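# Pull one blanket from the vacuum bag onto the table

## Task

Remove a single blanket from the opened vacuum bag and set it down on the table so it no longer overlaps the bag. The other blankets must stay inside the bag, the bag must remain on the table, and both hands must have released everything at the end.

## Robot and tools

Robot: two arms. left_arm carries a left hand, which is the mirror of a right hand. right_arm carries a right hand. Each hand has five fingers driven by six motors. Scene frame: origin at table-top height, midway between the nominal arm bases; +z up, +x out over the table, left_arm on the +y side. Calibrated bases: left_arm at (-0.011, +0.266, +0.039) m, right_arm at (+0.053, -0.351, +0.016) m, each turned very slightly about z. A camera stand sits behind the arms.

Hand point: a spot fixed to the palm, 0.05 m in front of it and 0.15 m out from the wrist face. Its +z runs along the straight fingers, +y out of the palm, and +x across the palm away from the thumb on the right hand (toward the thumb on the left hand). Straight fingertips end 0.06 to 0.07 m past the point, about 0.06 m behind it along -y. A wrist bracket on the little-finger side can strike things. Thumb turned in front of the palm plus fingers can grip objects about 0.035 to 0.065 m thick, or a handle down to about 0.025 m.

Row layout (used by execute_actions and move): 28 numbers, each in [-1, 1], always covering both arms. Order: left_arm dx, dy, dz, rx, ry, rz; left hand little, ring, middle, index, thumb_bend, thumb_turn; left force_limit, speed; then the same 14 for right_arm. The six pose numbers are offsets, not poses: they count from that arm's Hand target as it stands when the action or move begins, along that arm's own base-frame axes. 1.0 equals 0.6 m for dx/dy/dz or 180 degrees for rx/ry/rz; rx, ry, rz form one rotation vector, turning about the Hand target position. Every row within one action or move counts from that same start, so sending an offset again moves further. Six zeros re-request the current Hand target. The six motor numbers are absolute targets: +1 open/straight, -1 closed/curled; thumb_turn +1 beside the palm, -1 in front of it. force_limit maps -1..+1 to about 0..10 N at the fingertip (0..15 N for the two thumb motors). speed goes from near zero at -1 to full at +0.48 and above (full travel 0.49 s); use -0.94 or lower for a gentle grip. There is no 'leave unchanged' value: repeat the hand's last executed eight numbers, or, before any were sent, its hand_measured six plus hand_force_limit and hand_speed.

execute_actions: actions = list of actions; each action is up to 15 rows, one per 1/30 s step; a short one repeats its last row to fill 15 steps (0.5 s). cameras: list of names, ["all"], or []; by default images appear only for an empty actions list.

move: target = one row or a list of up to 15 rows, each an offset from the same starting Hand targets. speed in m/s, 0.002 to 4.3, default 0.25 (turns up to twice that in rad/s); one value or one per target. blend in m rounds corners of a list; 0 stops at each. blocking=false returns after about 0.5 s while motion continues. Paths are straight, do not avoid obstacles or the other arm, and stop after 10 s. The result adds a 'move:' line: done, off_target, moving, held or fault, plus limits=paced (pose clipped) or limits=held (steps withheld).

wait: seconds 0 to 10; arms hold their last command. stop: brakes a running move. zoom_image: camera plus region [x0, y0, x1, y1] in pixels, at most 504 by 504, from the newest images. show_instructions: reference pages. finished_scene: ends the scene (scene 1), irreversible.

Cameras: cam_head_left, cam_head_right, cam_high, cam_low (896x504, fixed, scene frame) and cam_left_wrist, cam_right_wrist (672x504 fisheye, on the hands).

Results: end_effector_position (m) and end_effector_quat_wxyz per arm, in that arm's base frame; Hand target (last commanded pose after clipping, the reference for the next offsets); hand_measured, hand_stopped_by (moving, target, force, stalled, fault) and hand_load_n, each six values in motor order; joint positions, velocities and torques; motor temperatures. A hand that loses its grip shows hand_load_n near 0.

Behaviour: commanded orientation is clipped to within 40 degrees of the measured one each step. Arms often rest 1 to 3 cm (sometimes 5 cm) short, usually low; the next command, even zeros, asks again, and a remaining gap can be sent as an extra offset. A motor starts only when its target changes by 0.002 or more; to tighten, raise force_limit and send a more-closed target; to loosen, send a more-open one. Blocked arms keep pushing; command back past the hand point to release.

Avoid: anything ending off the table (fails), arms hitting or pressing each other or a hand closing on the other's fingers (can fail), hard strikes on fixed or heavy objects (fails), drops, releasing moving items, excessive finger loads, paths close to an arm's own base, and long stretched-out holds that overheat motors (MOTOR HOT at 85 °C, arm collapses at 100 °C).

Each tool is called after "Emit:" by a JSON object that holds its "name" and its "arguments", one argument or row to a line.

Reference images:

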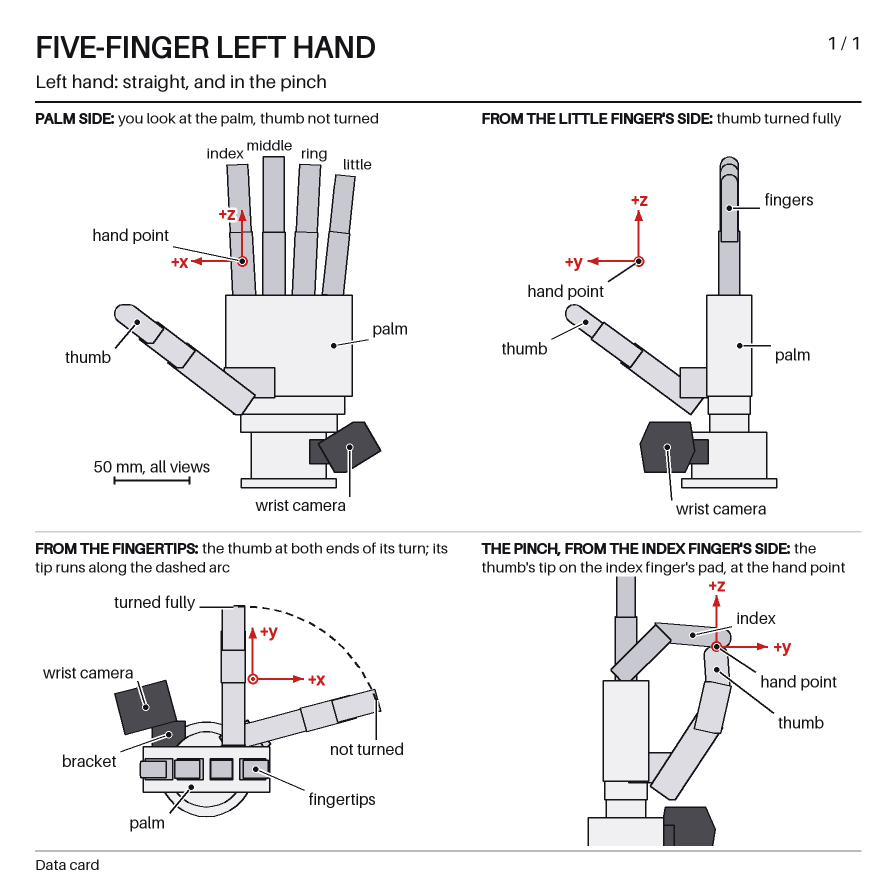

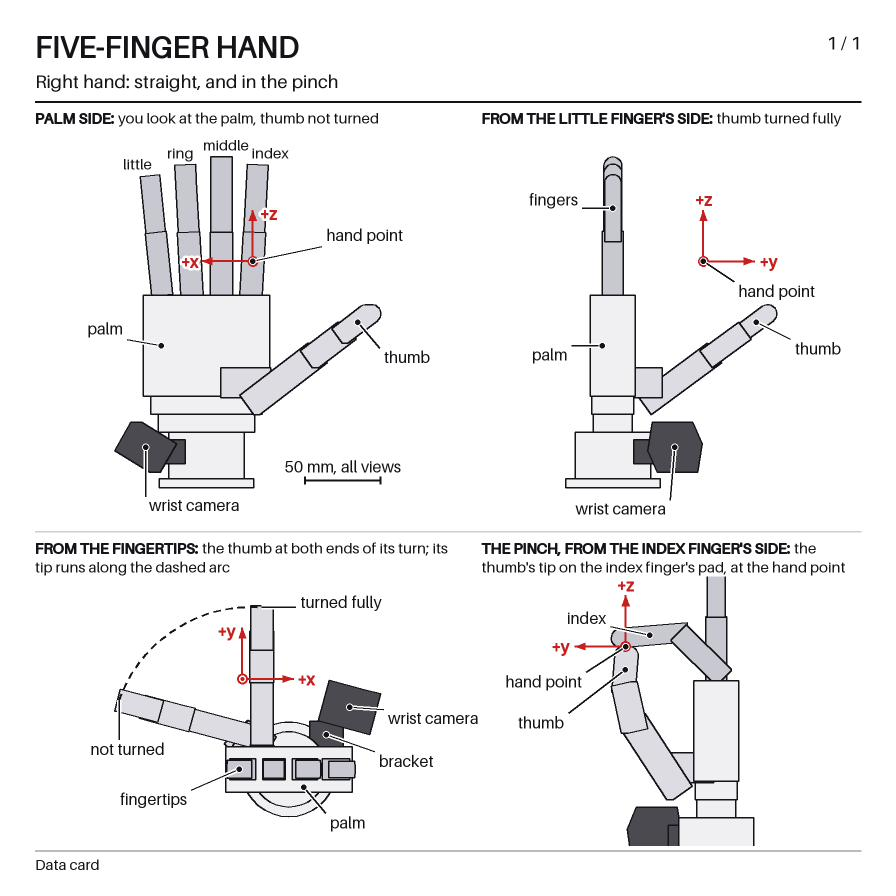

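## Session

Emit:
{"name": "execute_actions", "arguments": {
  "actions": []
}}

Scene clock: 0.00 s.
left_arm: end_effector_position=(+0.2854, +0.2930, +0.1361) hand_measured=(+1.000, +1.000, +1.000, +1.000, +1.000, +1.000) hand_load_n=(+0.0, +0.0, +0.0, +0.0, +0.0, +0.0) hand_stopped_by=(target, target, target, target, target, target) hand_force_limit=0.00 hand_speed=-0.80 end_effector_quat_wxyz=(+0.147, +0.962, +0.050, +0.225) | right_arm: end_effector_position=(+0.8236, +0.3889, +0.1661) hand_measured=(+1.000, +1.000, +1.000, +1.000, +1.000, +1.000) hand_load_n=(+0.0, +0.0, +0.0, +0.0, +0.0, +0.0) hand_stopped_by=(target, target, target, target, target, target) hand_force_limit=0.00 hand_speed=-0.80 end_effector_quat_wxyz=(-0.491, +0.840, -0.081, +0.216)
Joint positions: left_arm=[1.168 1.575 1.13 -1.202 0.54 -0.486] | right_arm=[0.324 2.463 2.55 -0.651 -0.653 -0.686]
Joint velocities: within noise
Joint torques (N m): no reading
Motor temperatures (°C): left_arm=[30 23 26 25 27 23] | right_arm=[28 23 28 23 25 28]
Heat: left arm: hottest waist 30 °C; right arm: hottest waist 28 °C.
Hand target: left_arm +0.2882, +0.2996, +0.1419; +0.139, +0.962, +0.048, +0.229 | right_arm +0.8282, +0.3905, +0.1897; -0.498, +0.832, -0.072, +0.232

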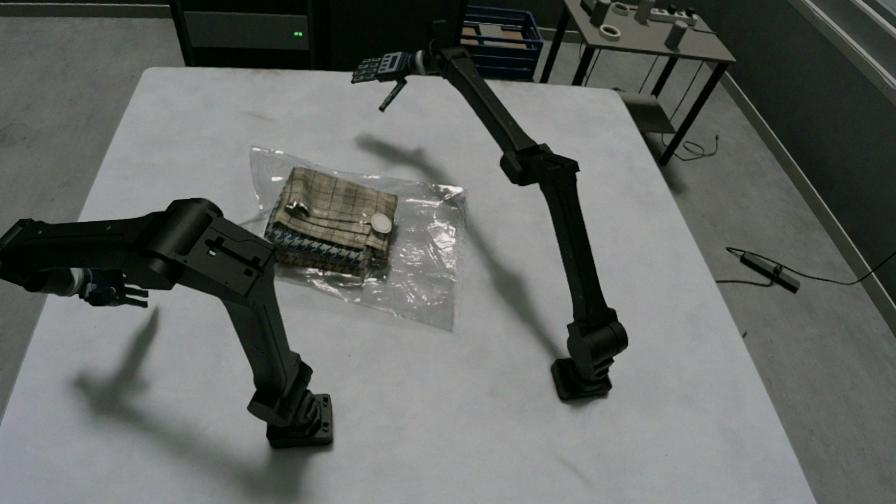

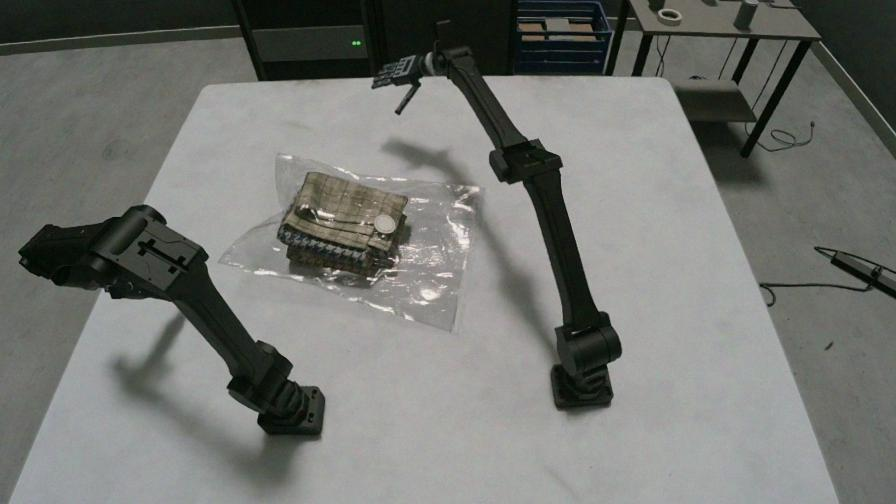

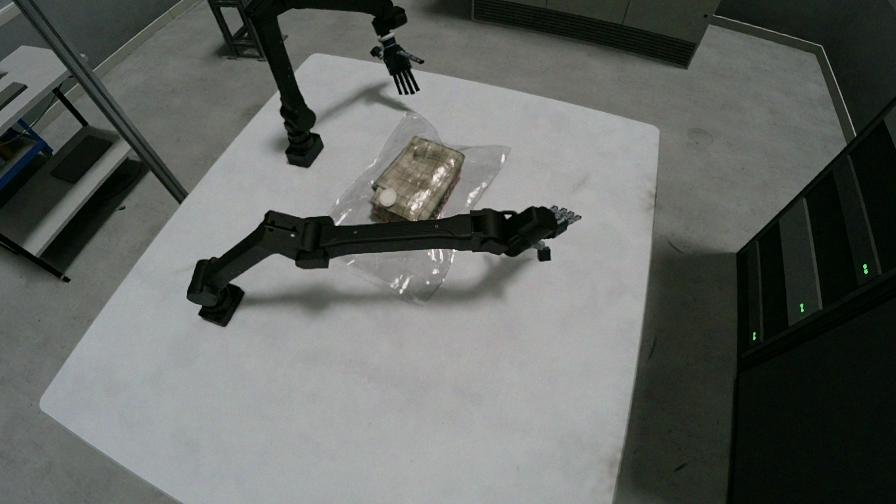

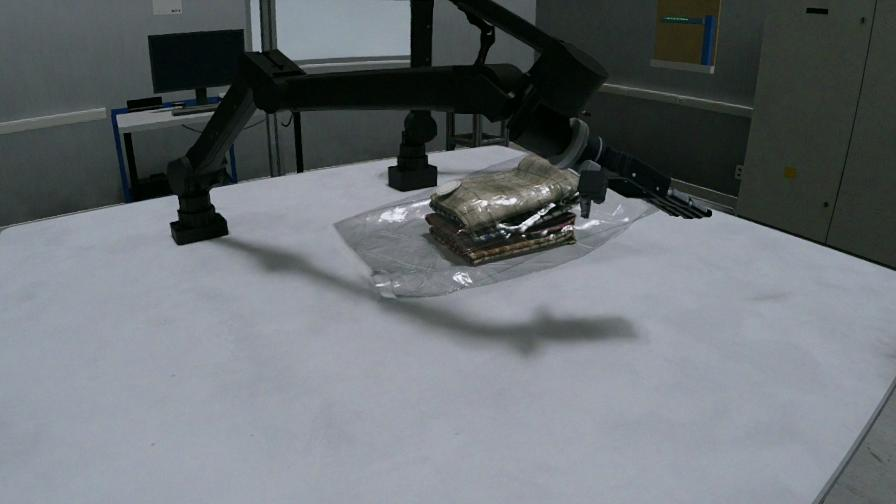

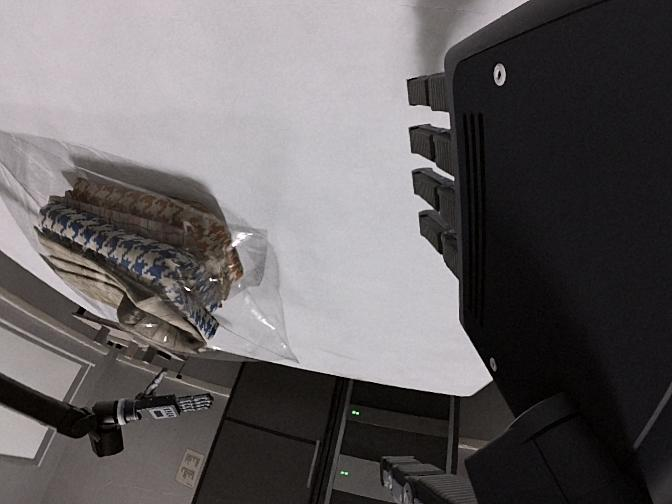

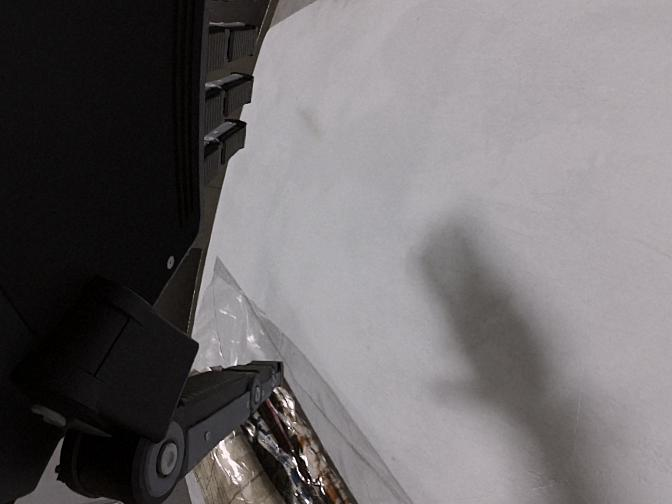

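Emit:
{"name": "zoom_image", "arguments": {
  "camera": "cam_head_right",
  "region": [200, 130, 500, 350]
}}

Emit:
{"name": "zoom_image", "arguments": {
  "camera": "cam_head_left",
  "region": [200, 120, 500, 350]
}}

Emit:
{"name": "zoom_image", "arguments": {
  "camera": "cam_low",
  "region": [320, 130, 680, 320]
}}

Emit:
{"name": "zoom_image", "arguments": {
  "camera": "cam_high",
  "region": [310, 90, 570, 320]
}}

Emit:
{"name": "zoom_image", "arguments": {
  "camera": "cam_left_wrist",
  "region": [0, 100, 320, 400]
}}

Scaled by 1.680.

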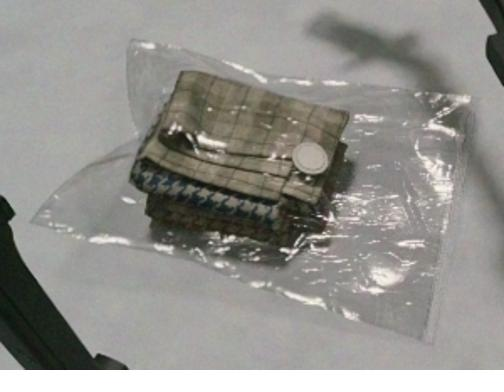

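Scaled by 1.680.

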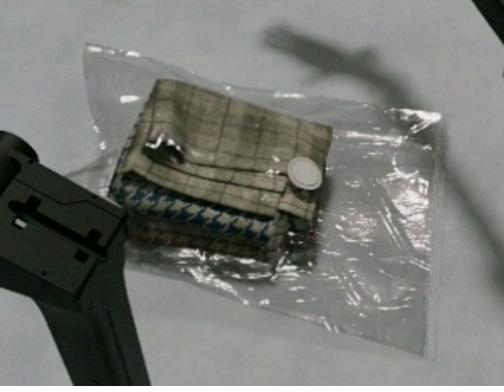

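Scaled by 1.400.

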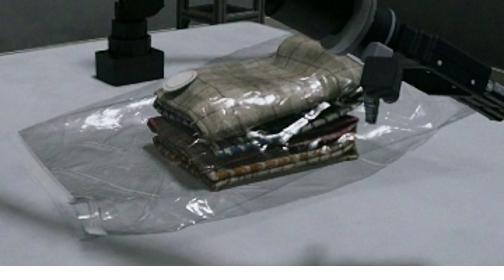

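Scaled by 1.938.

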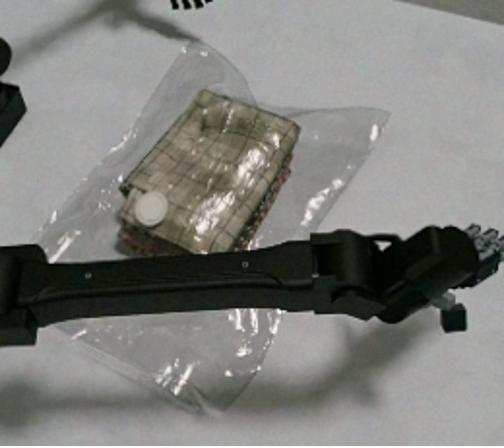

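Scaled by 1.575 from the camera's 672x504 image, which has a finer 960x720 frame.

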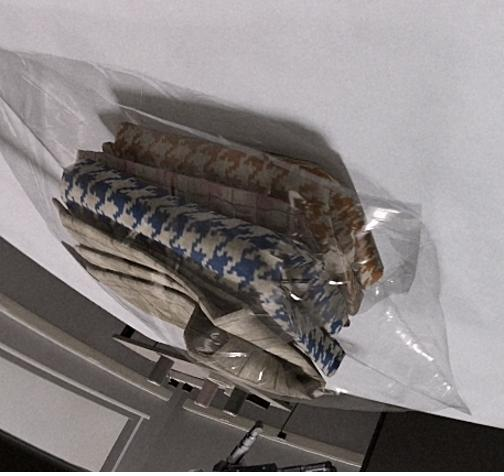

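Emit:
{"name": "zoom_image", "arguments": {
  "camera": "cam_low",
  "region": [325, 190, 455, 310]
}}

Emit:
{"name": "zoom_image", "arguments": {
  "camera": "cam_head_right",
  "region": [400, 170, 500, 350]
}}

Emit:
{"name": "zoom_image", "arguments": {
  "camera": "cam_head_right",
  "region": [210, 145, 330, 285]
}}

Emit:
{"name": "zoom_image", "arguments": {
  "camera": "cam_high",
  "region": [380, 100, 520, 200]
}}

Emit:
{"name": "zoom_image", "arguments": {
  "camera": "cam_high",
  "region": [320, 200, 460, 310]
}}

Scaled by 3.877.

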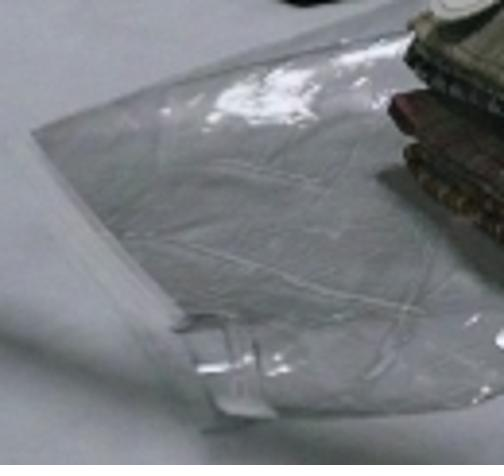

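Scaled by 2.800.

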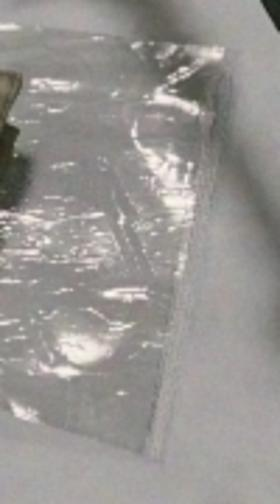

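Scaled by 3.600.

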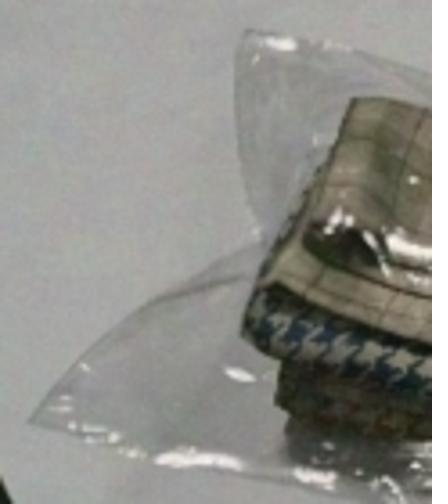

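Scaled by 3.600.

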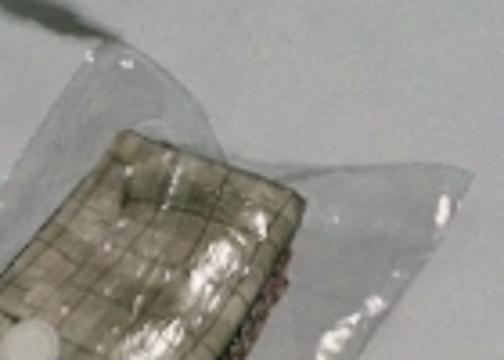

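Scaled by 3.600.

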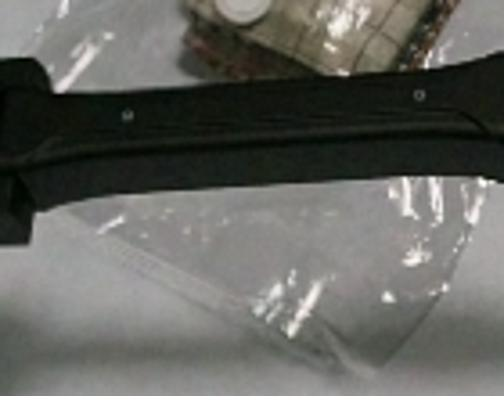

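Emit:
{"name": "move", "arguments": {
  "target": [
    [0,0,0,0,0,0,1,1,1,1,1,1,0,-0.8,-0.1,-0.1,0.27,0,0,0,1,1,1,1,1,1,0,-0.8],
    [0,0,0,0,0,0,1,1,1,1,1,1,0,-0.8,-0.547,-0.651,0.27,0.004,0.106,0.032,1,1,1,1,1,1,0,-0.8]
  ],
  "speed": 0.3,
  "blend": 0.05,
  "cameras": ["cam_head_right","cam_right_wrist","cam_low","cam_left_wrist"]
}}

Scene clock: 58.13 s.
left_arm: end_effector_position=(+0.2854, +0.2930, +0.1361) hand_measured=(+1.000, +1.000, +1.000, +1.000, +1.000, +1.000) hand_load_n=(+0.0, +0.0, +0.0, +0.0, -0.5, +0.0) hand_stopped_by=(target, target, target, target, target, target) hand_force_limit=0.00 hand_speed=-0.80 end_effector_quat_wxyz=(+0.147, +0.962, +0.050, +0.225) | right_arm: end_effector_position=(+0.5050, -0.0001, +0.3452) hand_measured=(+1.000, +1.000, +1.000, +1.000, +1.000, +1.000) hand_load_n=(+0.0, +0.0, +0.0, +0.0, +0.0, -0.5) hand_stopped_by=(target, target, target, target, target, target) hand_force_limit=0.00 hand_speed=-0.80 end_effector_quat_wxyz=(-0.494, +0.856, -0.131, +0.083)
Joint positions: left_arm=[1.168 1.575 1.13 -1.202 0.54 -0.486] | right_arm=[-0.279 1.676 1.856 -1.681 -1.047 -1.504]
Joint torques (N m): left_arm=[-0.91 -11.63 9.22 -0.09 0.63 0] | right_arm=[-0.73 -15.74 9.42 0.2 -0.73 -0.11]
Motor temperatures (°C): left_arm=[29 24 29 25 27 23] | right_arm=[28 28 38 23 25 27]
Heat: left arm: hottest waist 29 °C; right arm: hottest elbow 38 °C.
Hand target: left_arm +0.2882, +0.2996, +0.1419; +0.139, +0.962, +0.048, +0.229 | right_arm +0.5000, -0.0002, +0.3517; -0.496, +0.859, -0.114, +0.066
Off the commanded pose: left_arm 0.009 m, 1 deg | right_arm 0.008 m, 3 deg.
joint sent to its limit (right arm) — joint 4 (wrist pitch), lower limit. The joint targets are off in orientation, not in position.
move: off_target (right_arm)
camera_calibration:
cam_right_wrist: T_world_to_cam=[[0.103479, -0.53378, -0.839268, 0.239365], [-0.911907, -0.387827, 0.134225, 0.393169], [-0.397137, 0.751445, -0.52689, 0.49544], [0, 0, 0, 1]] pos_world=[0.530521, -0.092046, 0.40916]
Images, in order (width x height): cam_head_right 896x504, cam_low 896x504, cam_left_wrist 672x504, cam_right_wrist 672x504.

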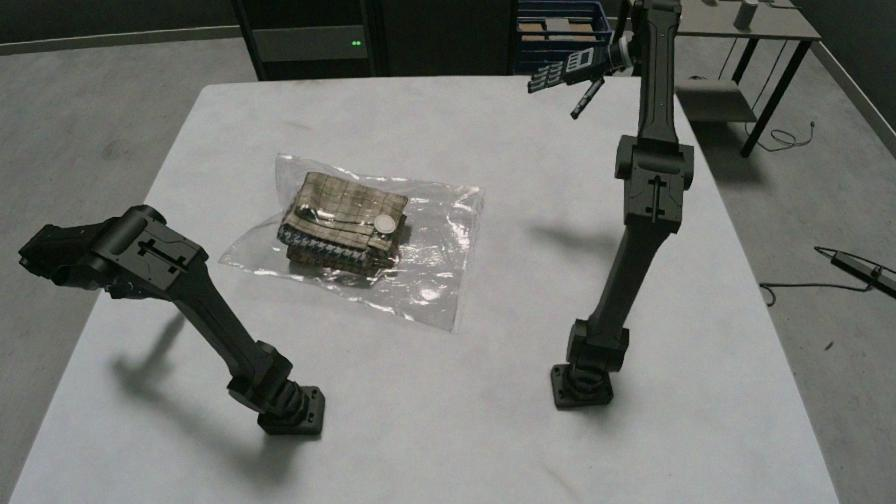

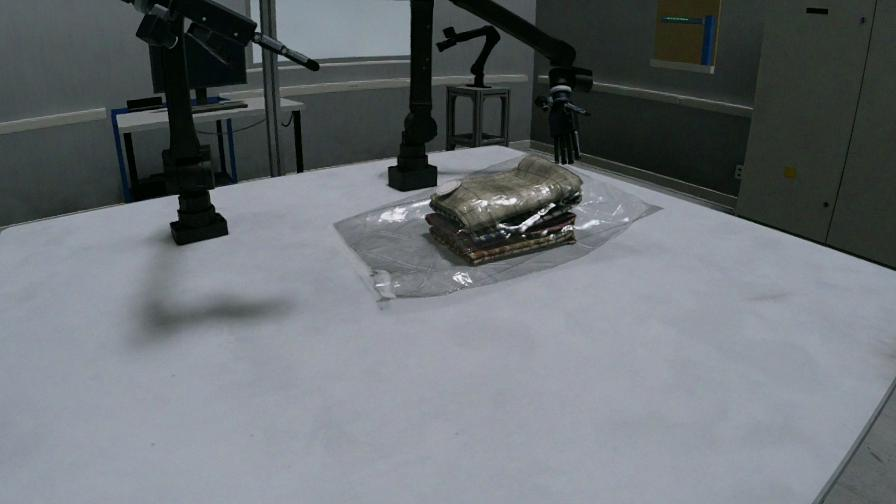

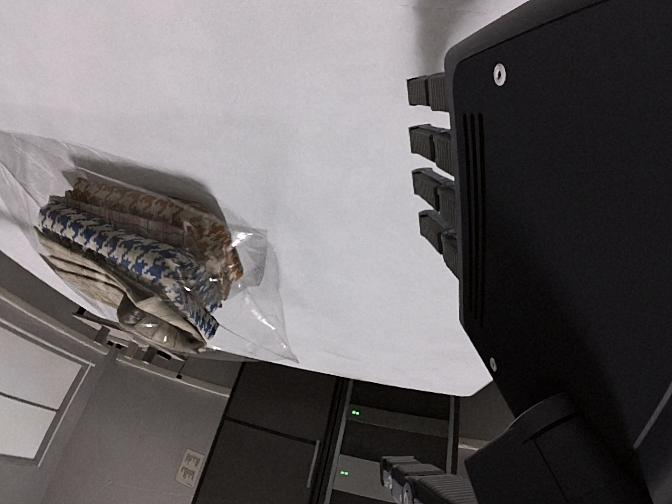

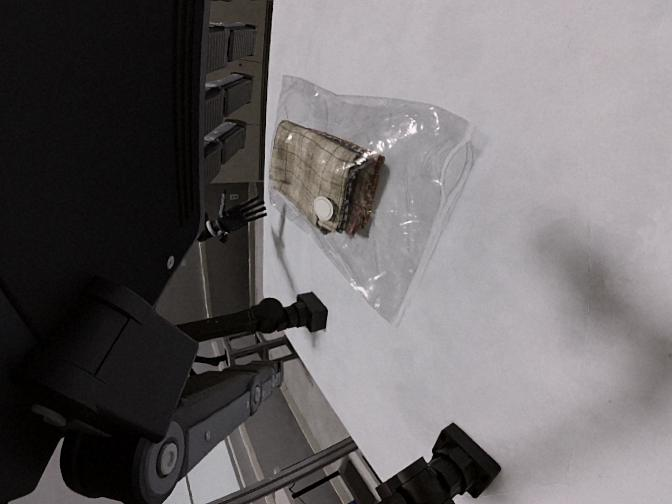

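Emit:
{"name": "zoom_image", "arguments": {
  "camera": "cam_right_wrist",
  "region": [260, 60, 500, 340]
}}

Emit:
{"name": "zoom_image", "arguments": {
  "camera": "cam_low",
  "region": [325, 140, 505, 320]
}}

Emit:
{"name": "zoom_image", "arguments": {
  "camera": "cam_low",
  "region": [485, 140, 665, 320]
}}

Scaled by 1.800 from the camera's 672x504 image, which has a finer 960x720 frame.

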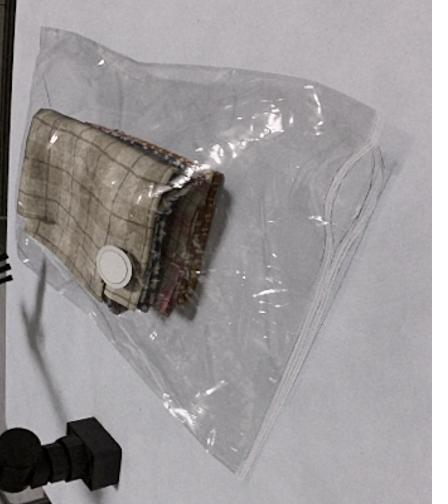

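Scaled by 2.800.

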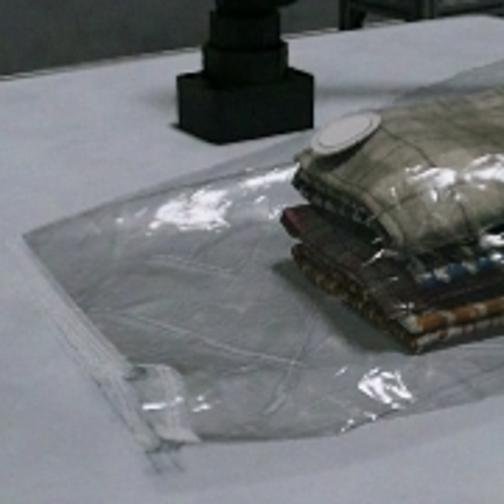

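Scaled by 2.800.

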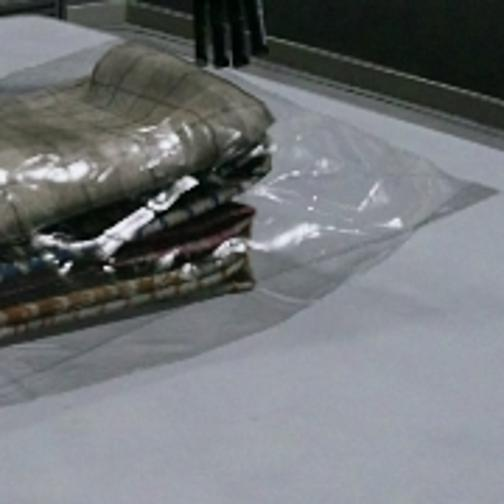

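Emit:
{"name": "move", "arguments": {
  "target": [0,0,0,0,0,0,1,1,1,1,1,1,0,-0.8,0.1667,-0.1667,-0.17,0,0,-0.25,1,1,1,1,-1,-1,0,-0.2],
  "speed": 0.3,
  "cameras": ["cam_head_right","cam_right_wrist"]
}}

Scene clock: 130.40 s.
left_arm: end_effector_position=(+0.2854, +0.2930, +0.1361) hand_measured=(+1.000, +1.000, +1.000, +1.000, +1.000, +1.000) hand_load_n=(+0.0, +0.0, -0.5, +0.0, +0.0, +0.0) hand_stopped_by=(target, target, target, target, target, target) hand_force_limit=0.00 hand_speed=-0.80 end_effector_quat_wxyz=(+0.147, +0.962, +0.050, +0.225) | right_arm: end_effector_position=(+0.6028, -0.0949, +0.2398) hand_measured=(+1.000, +1.000, +1.000, +1.000, -0.928, -1.000) hand_load_n=(+0.0, -0.5, +0.0, +0.0, +7.0, +1.0) hand_stopped_by=(target, target, target, target, force, target) hand_force_limit=0.00 hand_speed=-0.20 end_effector_quat_wxyz=(-0.431, +0.755, -0.432, +0.238)
Joint positions: left_arm=[1.168 1.575 1.13 -1.202 0.54 -0.486] | right_arm=[-0.365 1.622 1.458 -0.611 -0.745 -0.571]
Joint torques (N m): left_arm=[-0.91 -11.63 9.24 -0.09 0.62 0.01] | right_arm=[-1.55 -16.5 10.04 2.26 -0.37 0.1]
Heat: left arm: hottest elbow 31 °C; right arm: hottest elbow 37 °C.
Hand target: left_arm +0.2882, +0.2996, +0.1419; +0.139, +0.962, +0.048, +0.229 | right_arm +0.6000, -0.1003, +0.2496; -0.433, +0.750, -0.434, +0.250
Off the commanded pose: left_arm 0.009 m, 1 deg | right_arm 0.012 m, 2 deg.
move: off_target (right_arm)
camera_calibration:
cam_right_wrist: T_world_to_cam=[[-0.297568, -0.459533, -0.836829, 0.338407], [-0.937192, 0.307704, 0.164284, 0.533762], [0.182002, 0.833155, -0.522234, 0.207482], [0, 0, 0, 1]] pos_world=[0.563174, -0.181596, 0.303854]
Images, in order (width x height): cam_head_right 896x504, cam_right_wrist 672x504.

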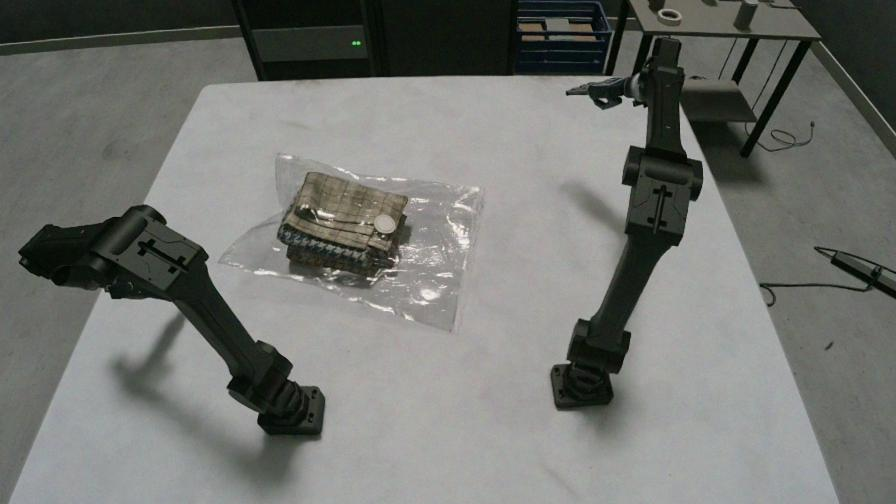

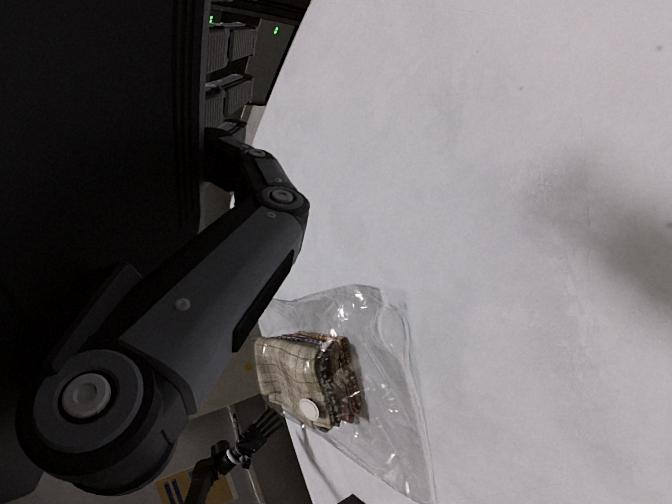

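Emit:
{"name": "move", "arguments": {
  "target": [0,0,0,0,0,0,1,1,1,1,1,1,0,-0.8,-0.199,0.262,-0.277,0,0,0.2333,1,1,1,1,-0.88,-1,0,-0.2],
  "speed": 0.25,
  "cameras": ["cam_head_right","cam_right_wrist","cam_low"]
}}

Scene clock: 136.53 s.
left_arm: end_effector_position=(+0.2854, +0.2930, +0.1361) hand_measured=(+1.000, +1.000, +1.000, +1.000, +1.000, +1.000) hand_load_n=(+0.0, +0.0, +0.0, +0.0, -0.5, +0.5) hand_stopped_by=(target, target, target, target, target, target) hand_force_limit=0.00 hand_speed=-0.80 end_effector_quat_wxyz=(+0.147, +0.962, +0.050, +0.225) | right_arm: end_effector_position=(+0.4808, +0.0526, +0.0879) hand_measured=(+1.000, +1.000, +1.000, +1.000, -0.880, -1.000) hand_load_n=(+0.0, +0.0, +0.0, +0.0, +0.0, +0.0) hand_stopped_by=(target, target, target, target, target, target) hand_force_limit=0.00 hand_speed=-0.20 end_effector_quat_wxyz=(-0.493, +0.854, -0.141, +0.086)
Joint positions: left_arm=[1.168 1.575 1.13 -1.202 0.54 -0.486] | right_arm=[-0.186 1.662 1.134 -0.79 -1.029 -1.287]
Joint torques (N m): left_arm=[-0.91 -11.52 9.22 -0.1 0.62 0] | right_arm=[0.21 -12.28 9.18 0.49 -0.83 -0.14]
Heat: left arm: hottest elbow 31 °C; right arm: hottest elbow 37 °C.
Hand target: left_arm +0.2882, +0.2996, +0.1419; +0.139, +0.962, +0.048, +0.229 | right_arm +0.4806, +0.0569, +0.0834; -0.494, +0.855, -0.136, +0.079
Off the commanded pose: left_arm 0.009 m, 1 deg | right_arm 0.006 m, 1 deg.
move: done
camera_calibration:
cam_right_wrist: T_world_to_cam=[[0.089716, -0.534988, -0.840083, 0.0607882], [-0.918482, -0.370626, 0.137936, 0.42808], [-0.385151, 0.759226, -0.524628, 0.304293], [0, 0, 0, 1]] pos_world=[0.504929, -0.0398487, 0.15166]
Images, in order (width x height): cam_head_right 896x504, cam_low 896x504, cam_right_wrist 672x504.

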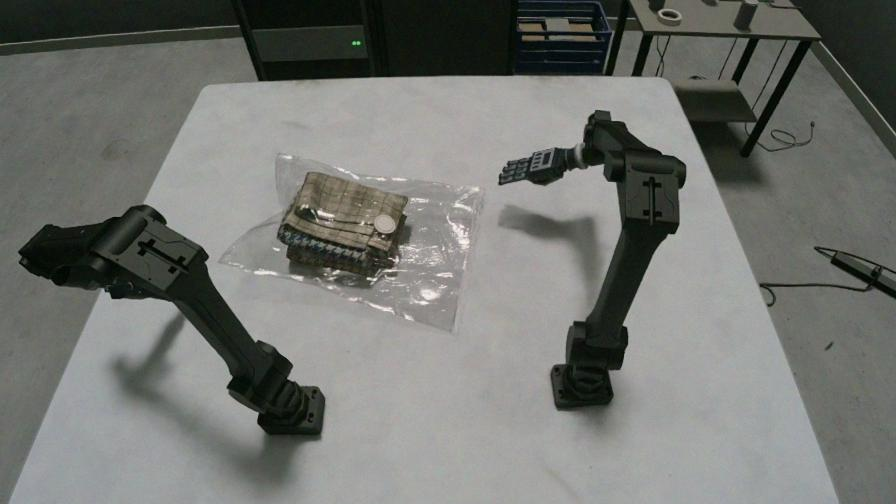

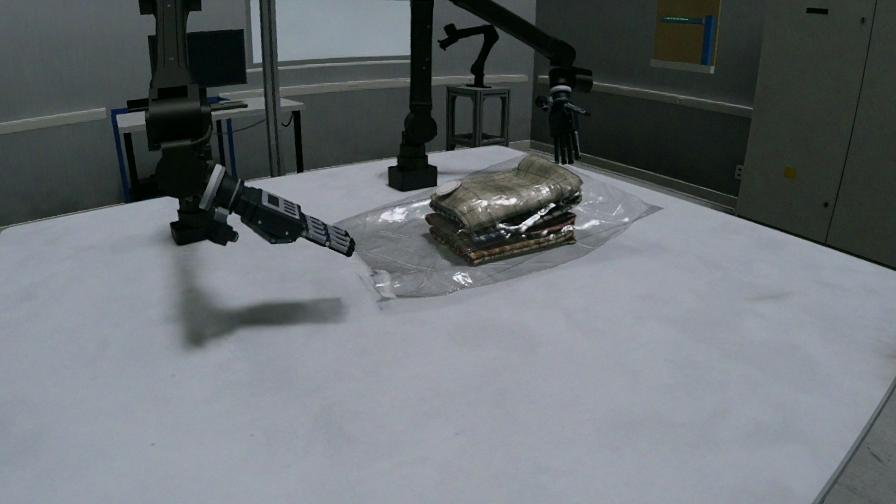

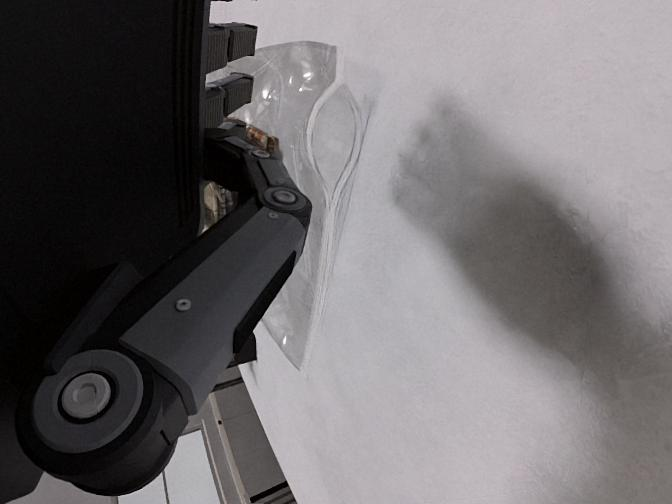

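Emit:
{"name": "zoom_image", "arguments": {
  "camera": "cam_right_wrist",
  "region": [200, 20, 420, 220]
}}

Emit:
{"name": "zoom_image", "arguments": {
  "camera": "cam_low",
  "region": [270, 160, 470, 320]
}}

Emit:
{"name": "zoom_image", "arguments": {
  "camera": "cam_head_right",
  "region": [400, 120, 640, 350]
}}

Scaled by 2.291 from the camera's 672x504 image, which has a finer 960x720 frame.

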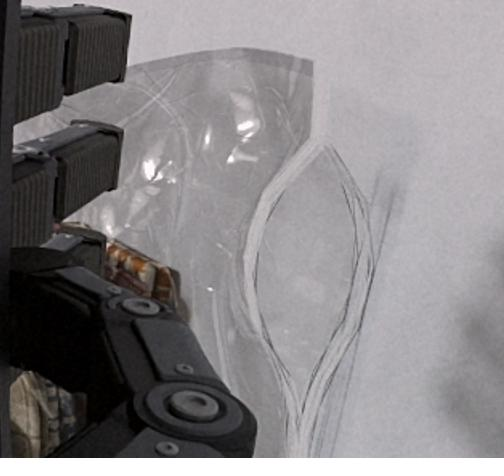

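Scaled by 2.520.

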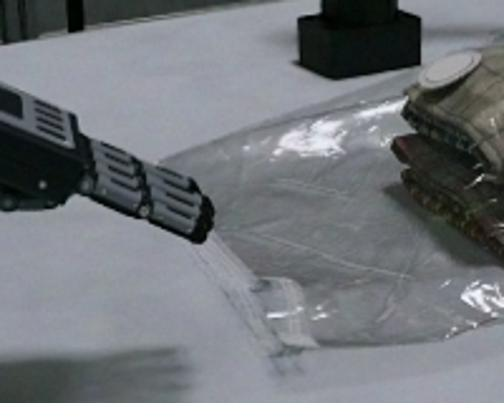

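Scaled by 2.100.

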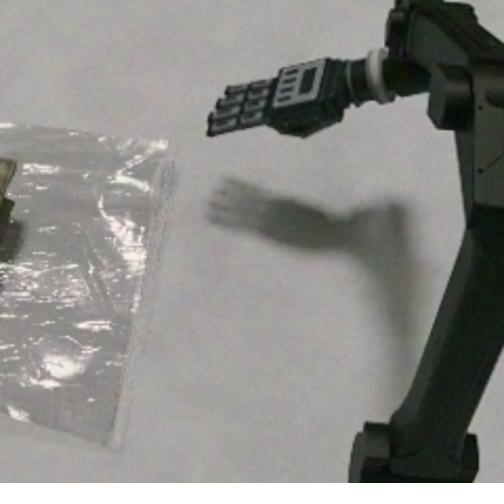

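Emit:
{"name": "move", "arguments": {
  "target": [0,0,0,0,0,0,1,1,1,1,1,1,0,-0.8,-0.1,0.005,-0.132,0,0,0,1,1,1,1,-0.88,-1,0,-0.2],
  "speed": 0.15,
  "cameras": ["cam_head_right","cam_right_wrist","cam_low"]
}}

Scene clock: 146.73 s.
left_arm: end_effector_position=(+0.2854, +0.2930, +0.1361) hand_measured=(+1.000, +1.000, +1.000, +1.000, +1.000, +1.000) hand_load_n=(+0.0, +0.0, +0.0, +0.0, +0.0, +0.0) hand_stopped_by=(target, target, target, target, target, target) hand_force_limit=0.00 hand_speed=-0.80 end_effector_quat_wxyz=(+0.147, +0.962, +0.050, +0.225) | right_arm: end_effector_position=(+0.4220, +0.0633, +0.0104) hand_measured=(+1.000, +1.000, +1.000, +1.000, -0.880, -1.000) hand_load_n=(+0.0, +0.0, -0.5, +0.0, +0.0, +0.0) hand_stopped_by=(target, target, target, target, target, target) hand_force_limit=0.00 hand_speed=-0.20 end_effector_quat_wxyz=(-0.493, +0.856, -0.134, +0.078)
Joint positions: left_arm=[1.168 1.575 1.13 -1.202 0.54 -0.486] | right_arm=[-0.186 1.674 0.896 -0.58 -1.032 -1.324]
Joint torques (N m): left_arm=[-0.91 -11.58 9.21 -0.1 0.62 0.01] | right_arm=[-1.49 -10.93 6.75 1.18 -0.88 -0.11]
Heat: left arm: hottest elbow 31 °C; right arm: hottest elbow 36 °C.
Hand target: left_arm +0.2882, +0.2996, +0.1419; +0.139, +0.962, +0.048, +0.229 | right_arm +0.4206, +0.0600, +0.0042; -0.494, +0.855, -0.136, +0.079
Off the commanded pose: left_arm 0.009 m, 1 deg | right_arm 0.007 m, 0 deg.
move: done
camera_calibration:
cam_right_wrist: T_world_to_cam=[[0.0934842, -0.533219, -0.840796, 0.00500747], [-0.910185, -0.388034, 0.144886, 0.386139], [-0.403513, 0.751736, -0.521604, 0.240978], [0, 0, 0, 1]] pos_world=[0.448228, -0.0286463, 0.0739591]
Images, in order (width x height): cam_head_right 896x504, cam_low 896x504, cam_right_wrist 672x504.

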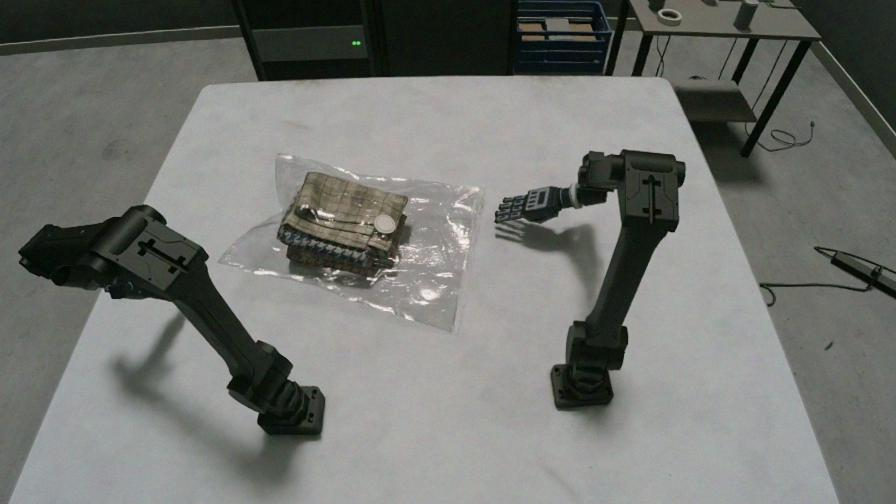

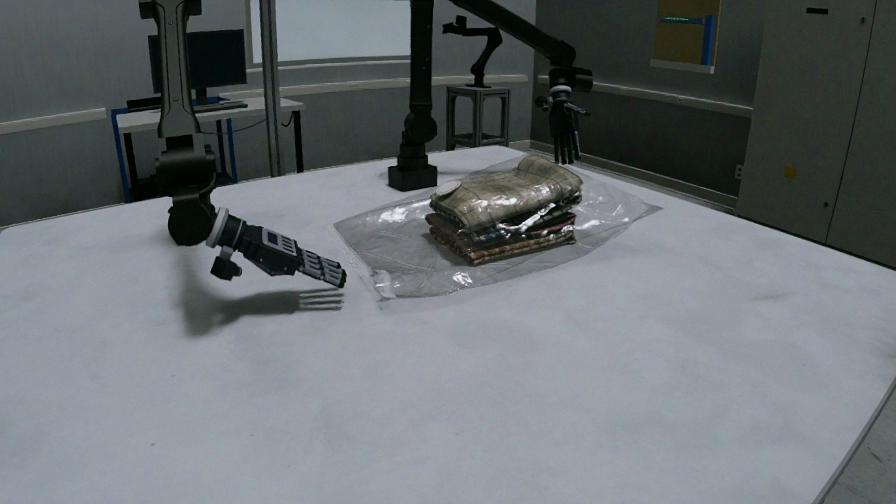

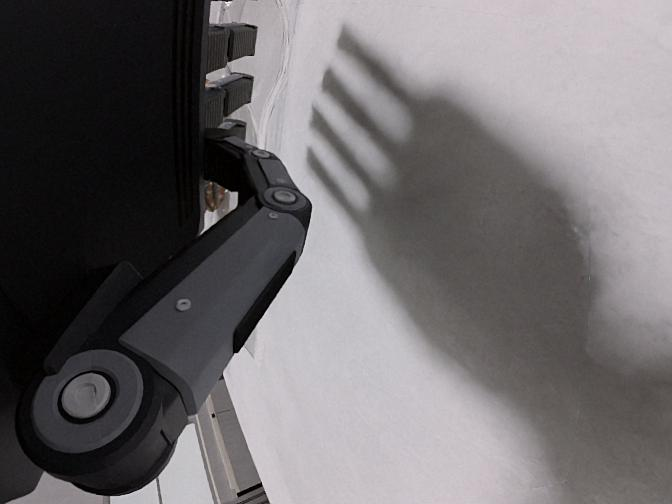

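Emit:
{"name": "zoom_image", "arguments": {
  "camera": "cam_low",
  "region": [280, 190, 460, 330]
}}

Emit:
{"name": "zoom_image", "arguments": {
  "camera": "cam_right_wrist",
  "region": [180, 0, 400, 200]
}}

Emit:
{"name": "zoom_image", "arguments": {
  "camera": "cam_head_right",
  "region": [400, 150, 600, 350]
}}

Scaled by 2.800.

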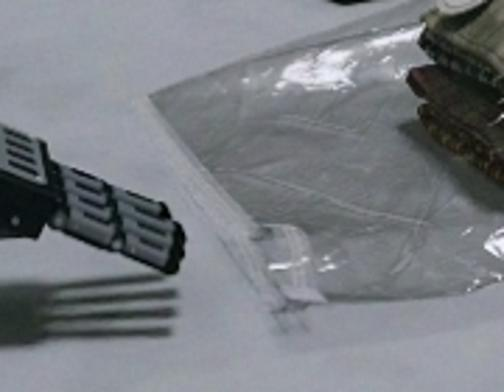

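Scaled by 2.291 from the camera's 672x504 image, which has a finer 960x720 frame.

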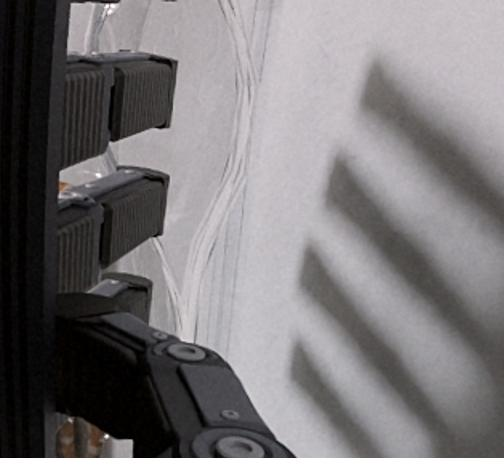

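Scaled by 2.520.

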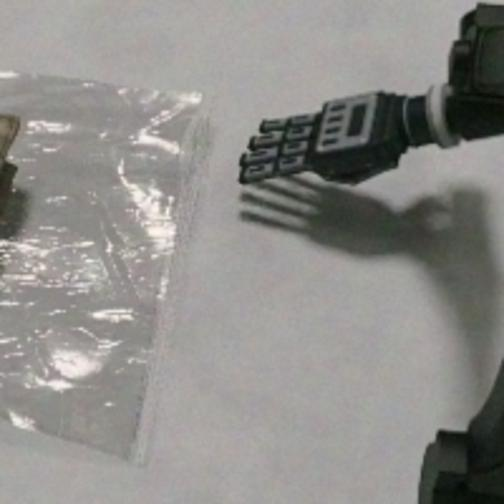

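Emit:
{"name": "move", "arguments": {
  "target": [0,0,0,0,0,0,1,1,1,1,1,1,0,-0.8,0.008,0.028,-0.048,0,0,0,1,1,1,1,-0.88,-1,0,-0.2],
  "speed": 0.08,
  "cameras": ["cam_right_wrist","cam_low"]
}}

Emit:
{"name": "zoom_image", "arguments": {
  "camera": "cam_low",
  "region": [280, 190, 460, 330]
}}

Emit:
{"name": "zoom_image", "arguments": {
  "camera": "cam_right_wrist",
  "region": [180, 0, 400, 200]
}}

Scene clock: 160.73 s.
left_arm: end_effector_position=(+0.2854, +0.2930, +0.1361) hand_measured=(+1.000, +1.000, +1.000, +1.000, +1.000, +1.000) hand_load_n=(+0.0, +0.0, +0.5, +0.0, +0.0, +0.0) hand_stopped_by=(target, target, target, target, target, target) hand_force_limit=0.00 hand_speed=-0.80 end_effector_quat_wxyz=(+0.147, +0.962, +0.050, +0.225) | right_arm: end_effector_position=(+0.4299, +0.0715, -0.0180) hand_measured=(+1.000, +1.000, +1.000, +1.000, -0.880, -1.000) hand_load_n=(+0.0, +0.0, +0.0, +0.0, +0.0, +0.0) hand_stopped_by=(target, target, target, target, target, target) hand_force_limit=0.00 hand_speed=-0.20 end_effector_quat_wxyz=(-0.493, +0.855, -0.134, +0.087)
Joint positions: left_arm=[1.168 1.575 1.13 -1.202 0.54 -0.486] | right_arm=[-0.164 1.734 0.869 -0.425 -1.026 -1.265]
Joint torques (N m): left_arm=[-0.91 -11.58 9.22 -0.09 0.62 0.01] | right_arm=[0.38 -11.16 6.23 1.35 -0.7 0.1]
Heat: left arm: hottest elbow 31 °C; right arm: hottest elbow 35 °C.
Hand target: left_arm +0.2882, +0.2996, +0.1419; +0.139, +0.962, +0.048, +0.229 | right_arm +0.4255, +0.0769, -0.0246; -0.494, +0.855, -0.136, +0.079
Off the commanded pose: left_arm 0.009 m, 1 deg | right_arm 0.010 m, 1 deg.
move: done
camera_calibration:
cam_right_wrist: T_world_to_cam=[[0.10348, -0.535159, -0.838389, -0.0193511], [-0.915982, -0.37979, 0.12937, 0.402245], [-0.387645, 0.754562, -0.529497, 0.216098], [0, 0, 0, 1]] pos_world=[0.45422, -0.0206467, 0.0461609]
Images, in order (width x height): cam_low 896x504, cam_right_wrist 672x504.

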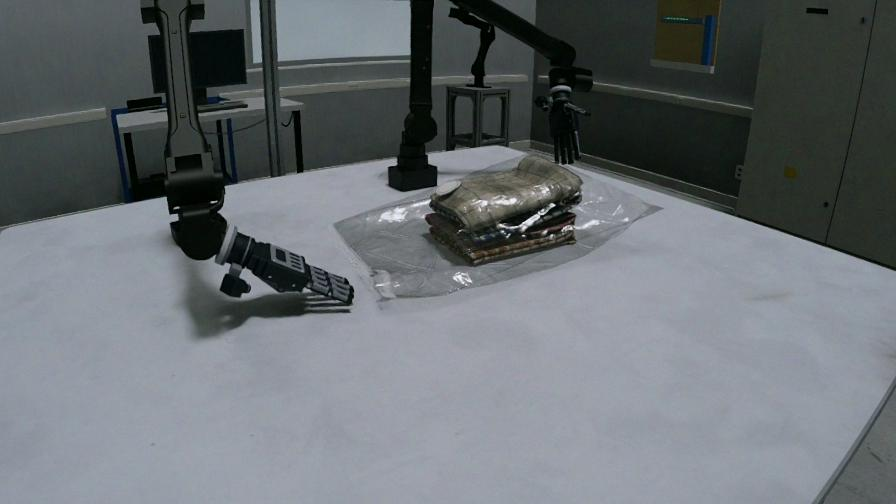

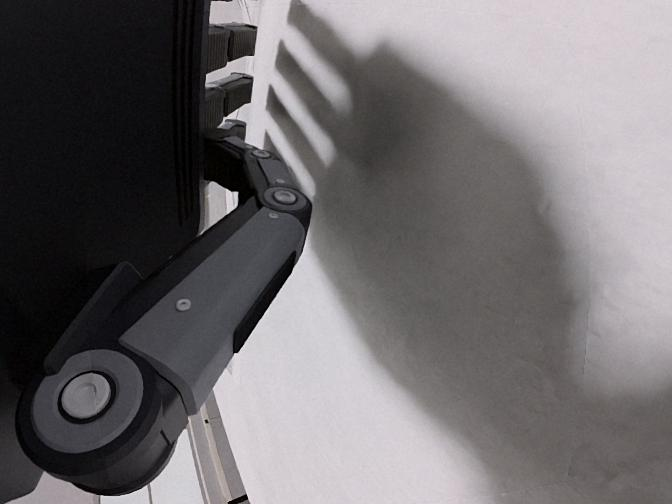

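Scaled by 2.800.

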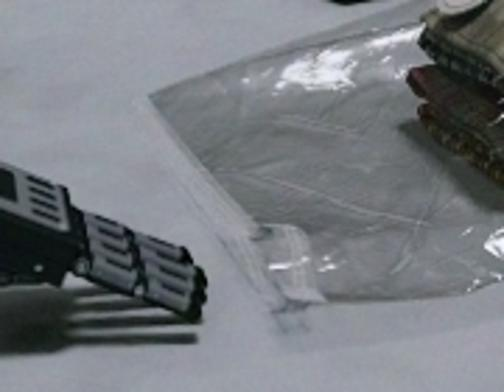

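Scaled by 2.291 from the camera's 672x504 image, which has a finer 960x720 frame.

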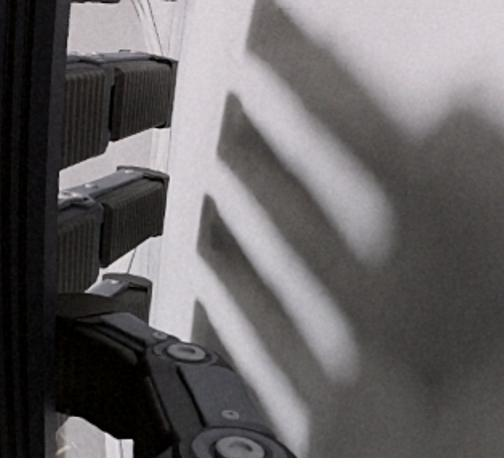

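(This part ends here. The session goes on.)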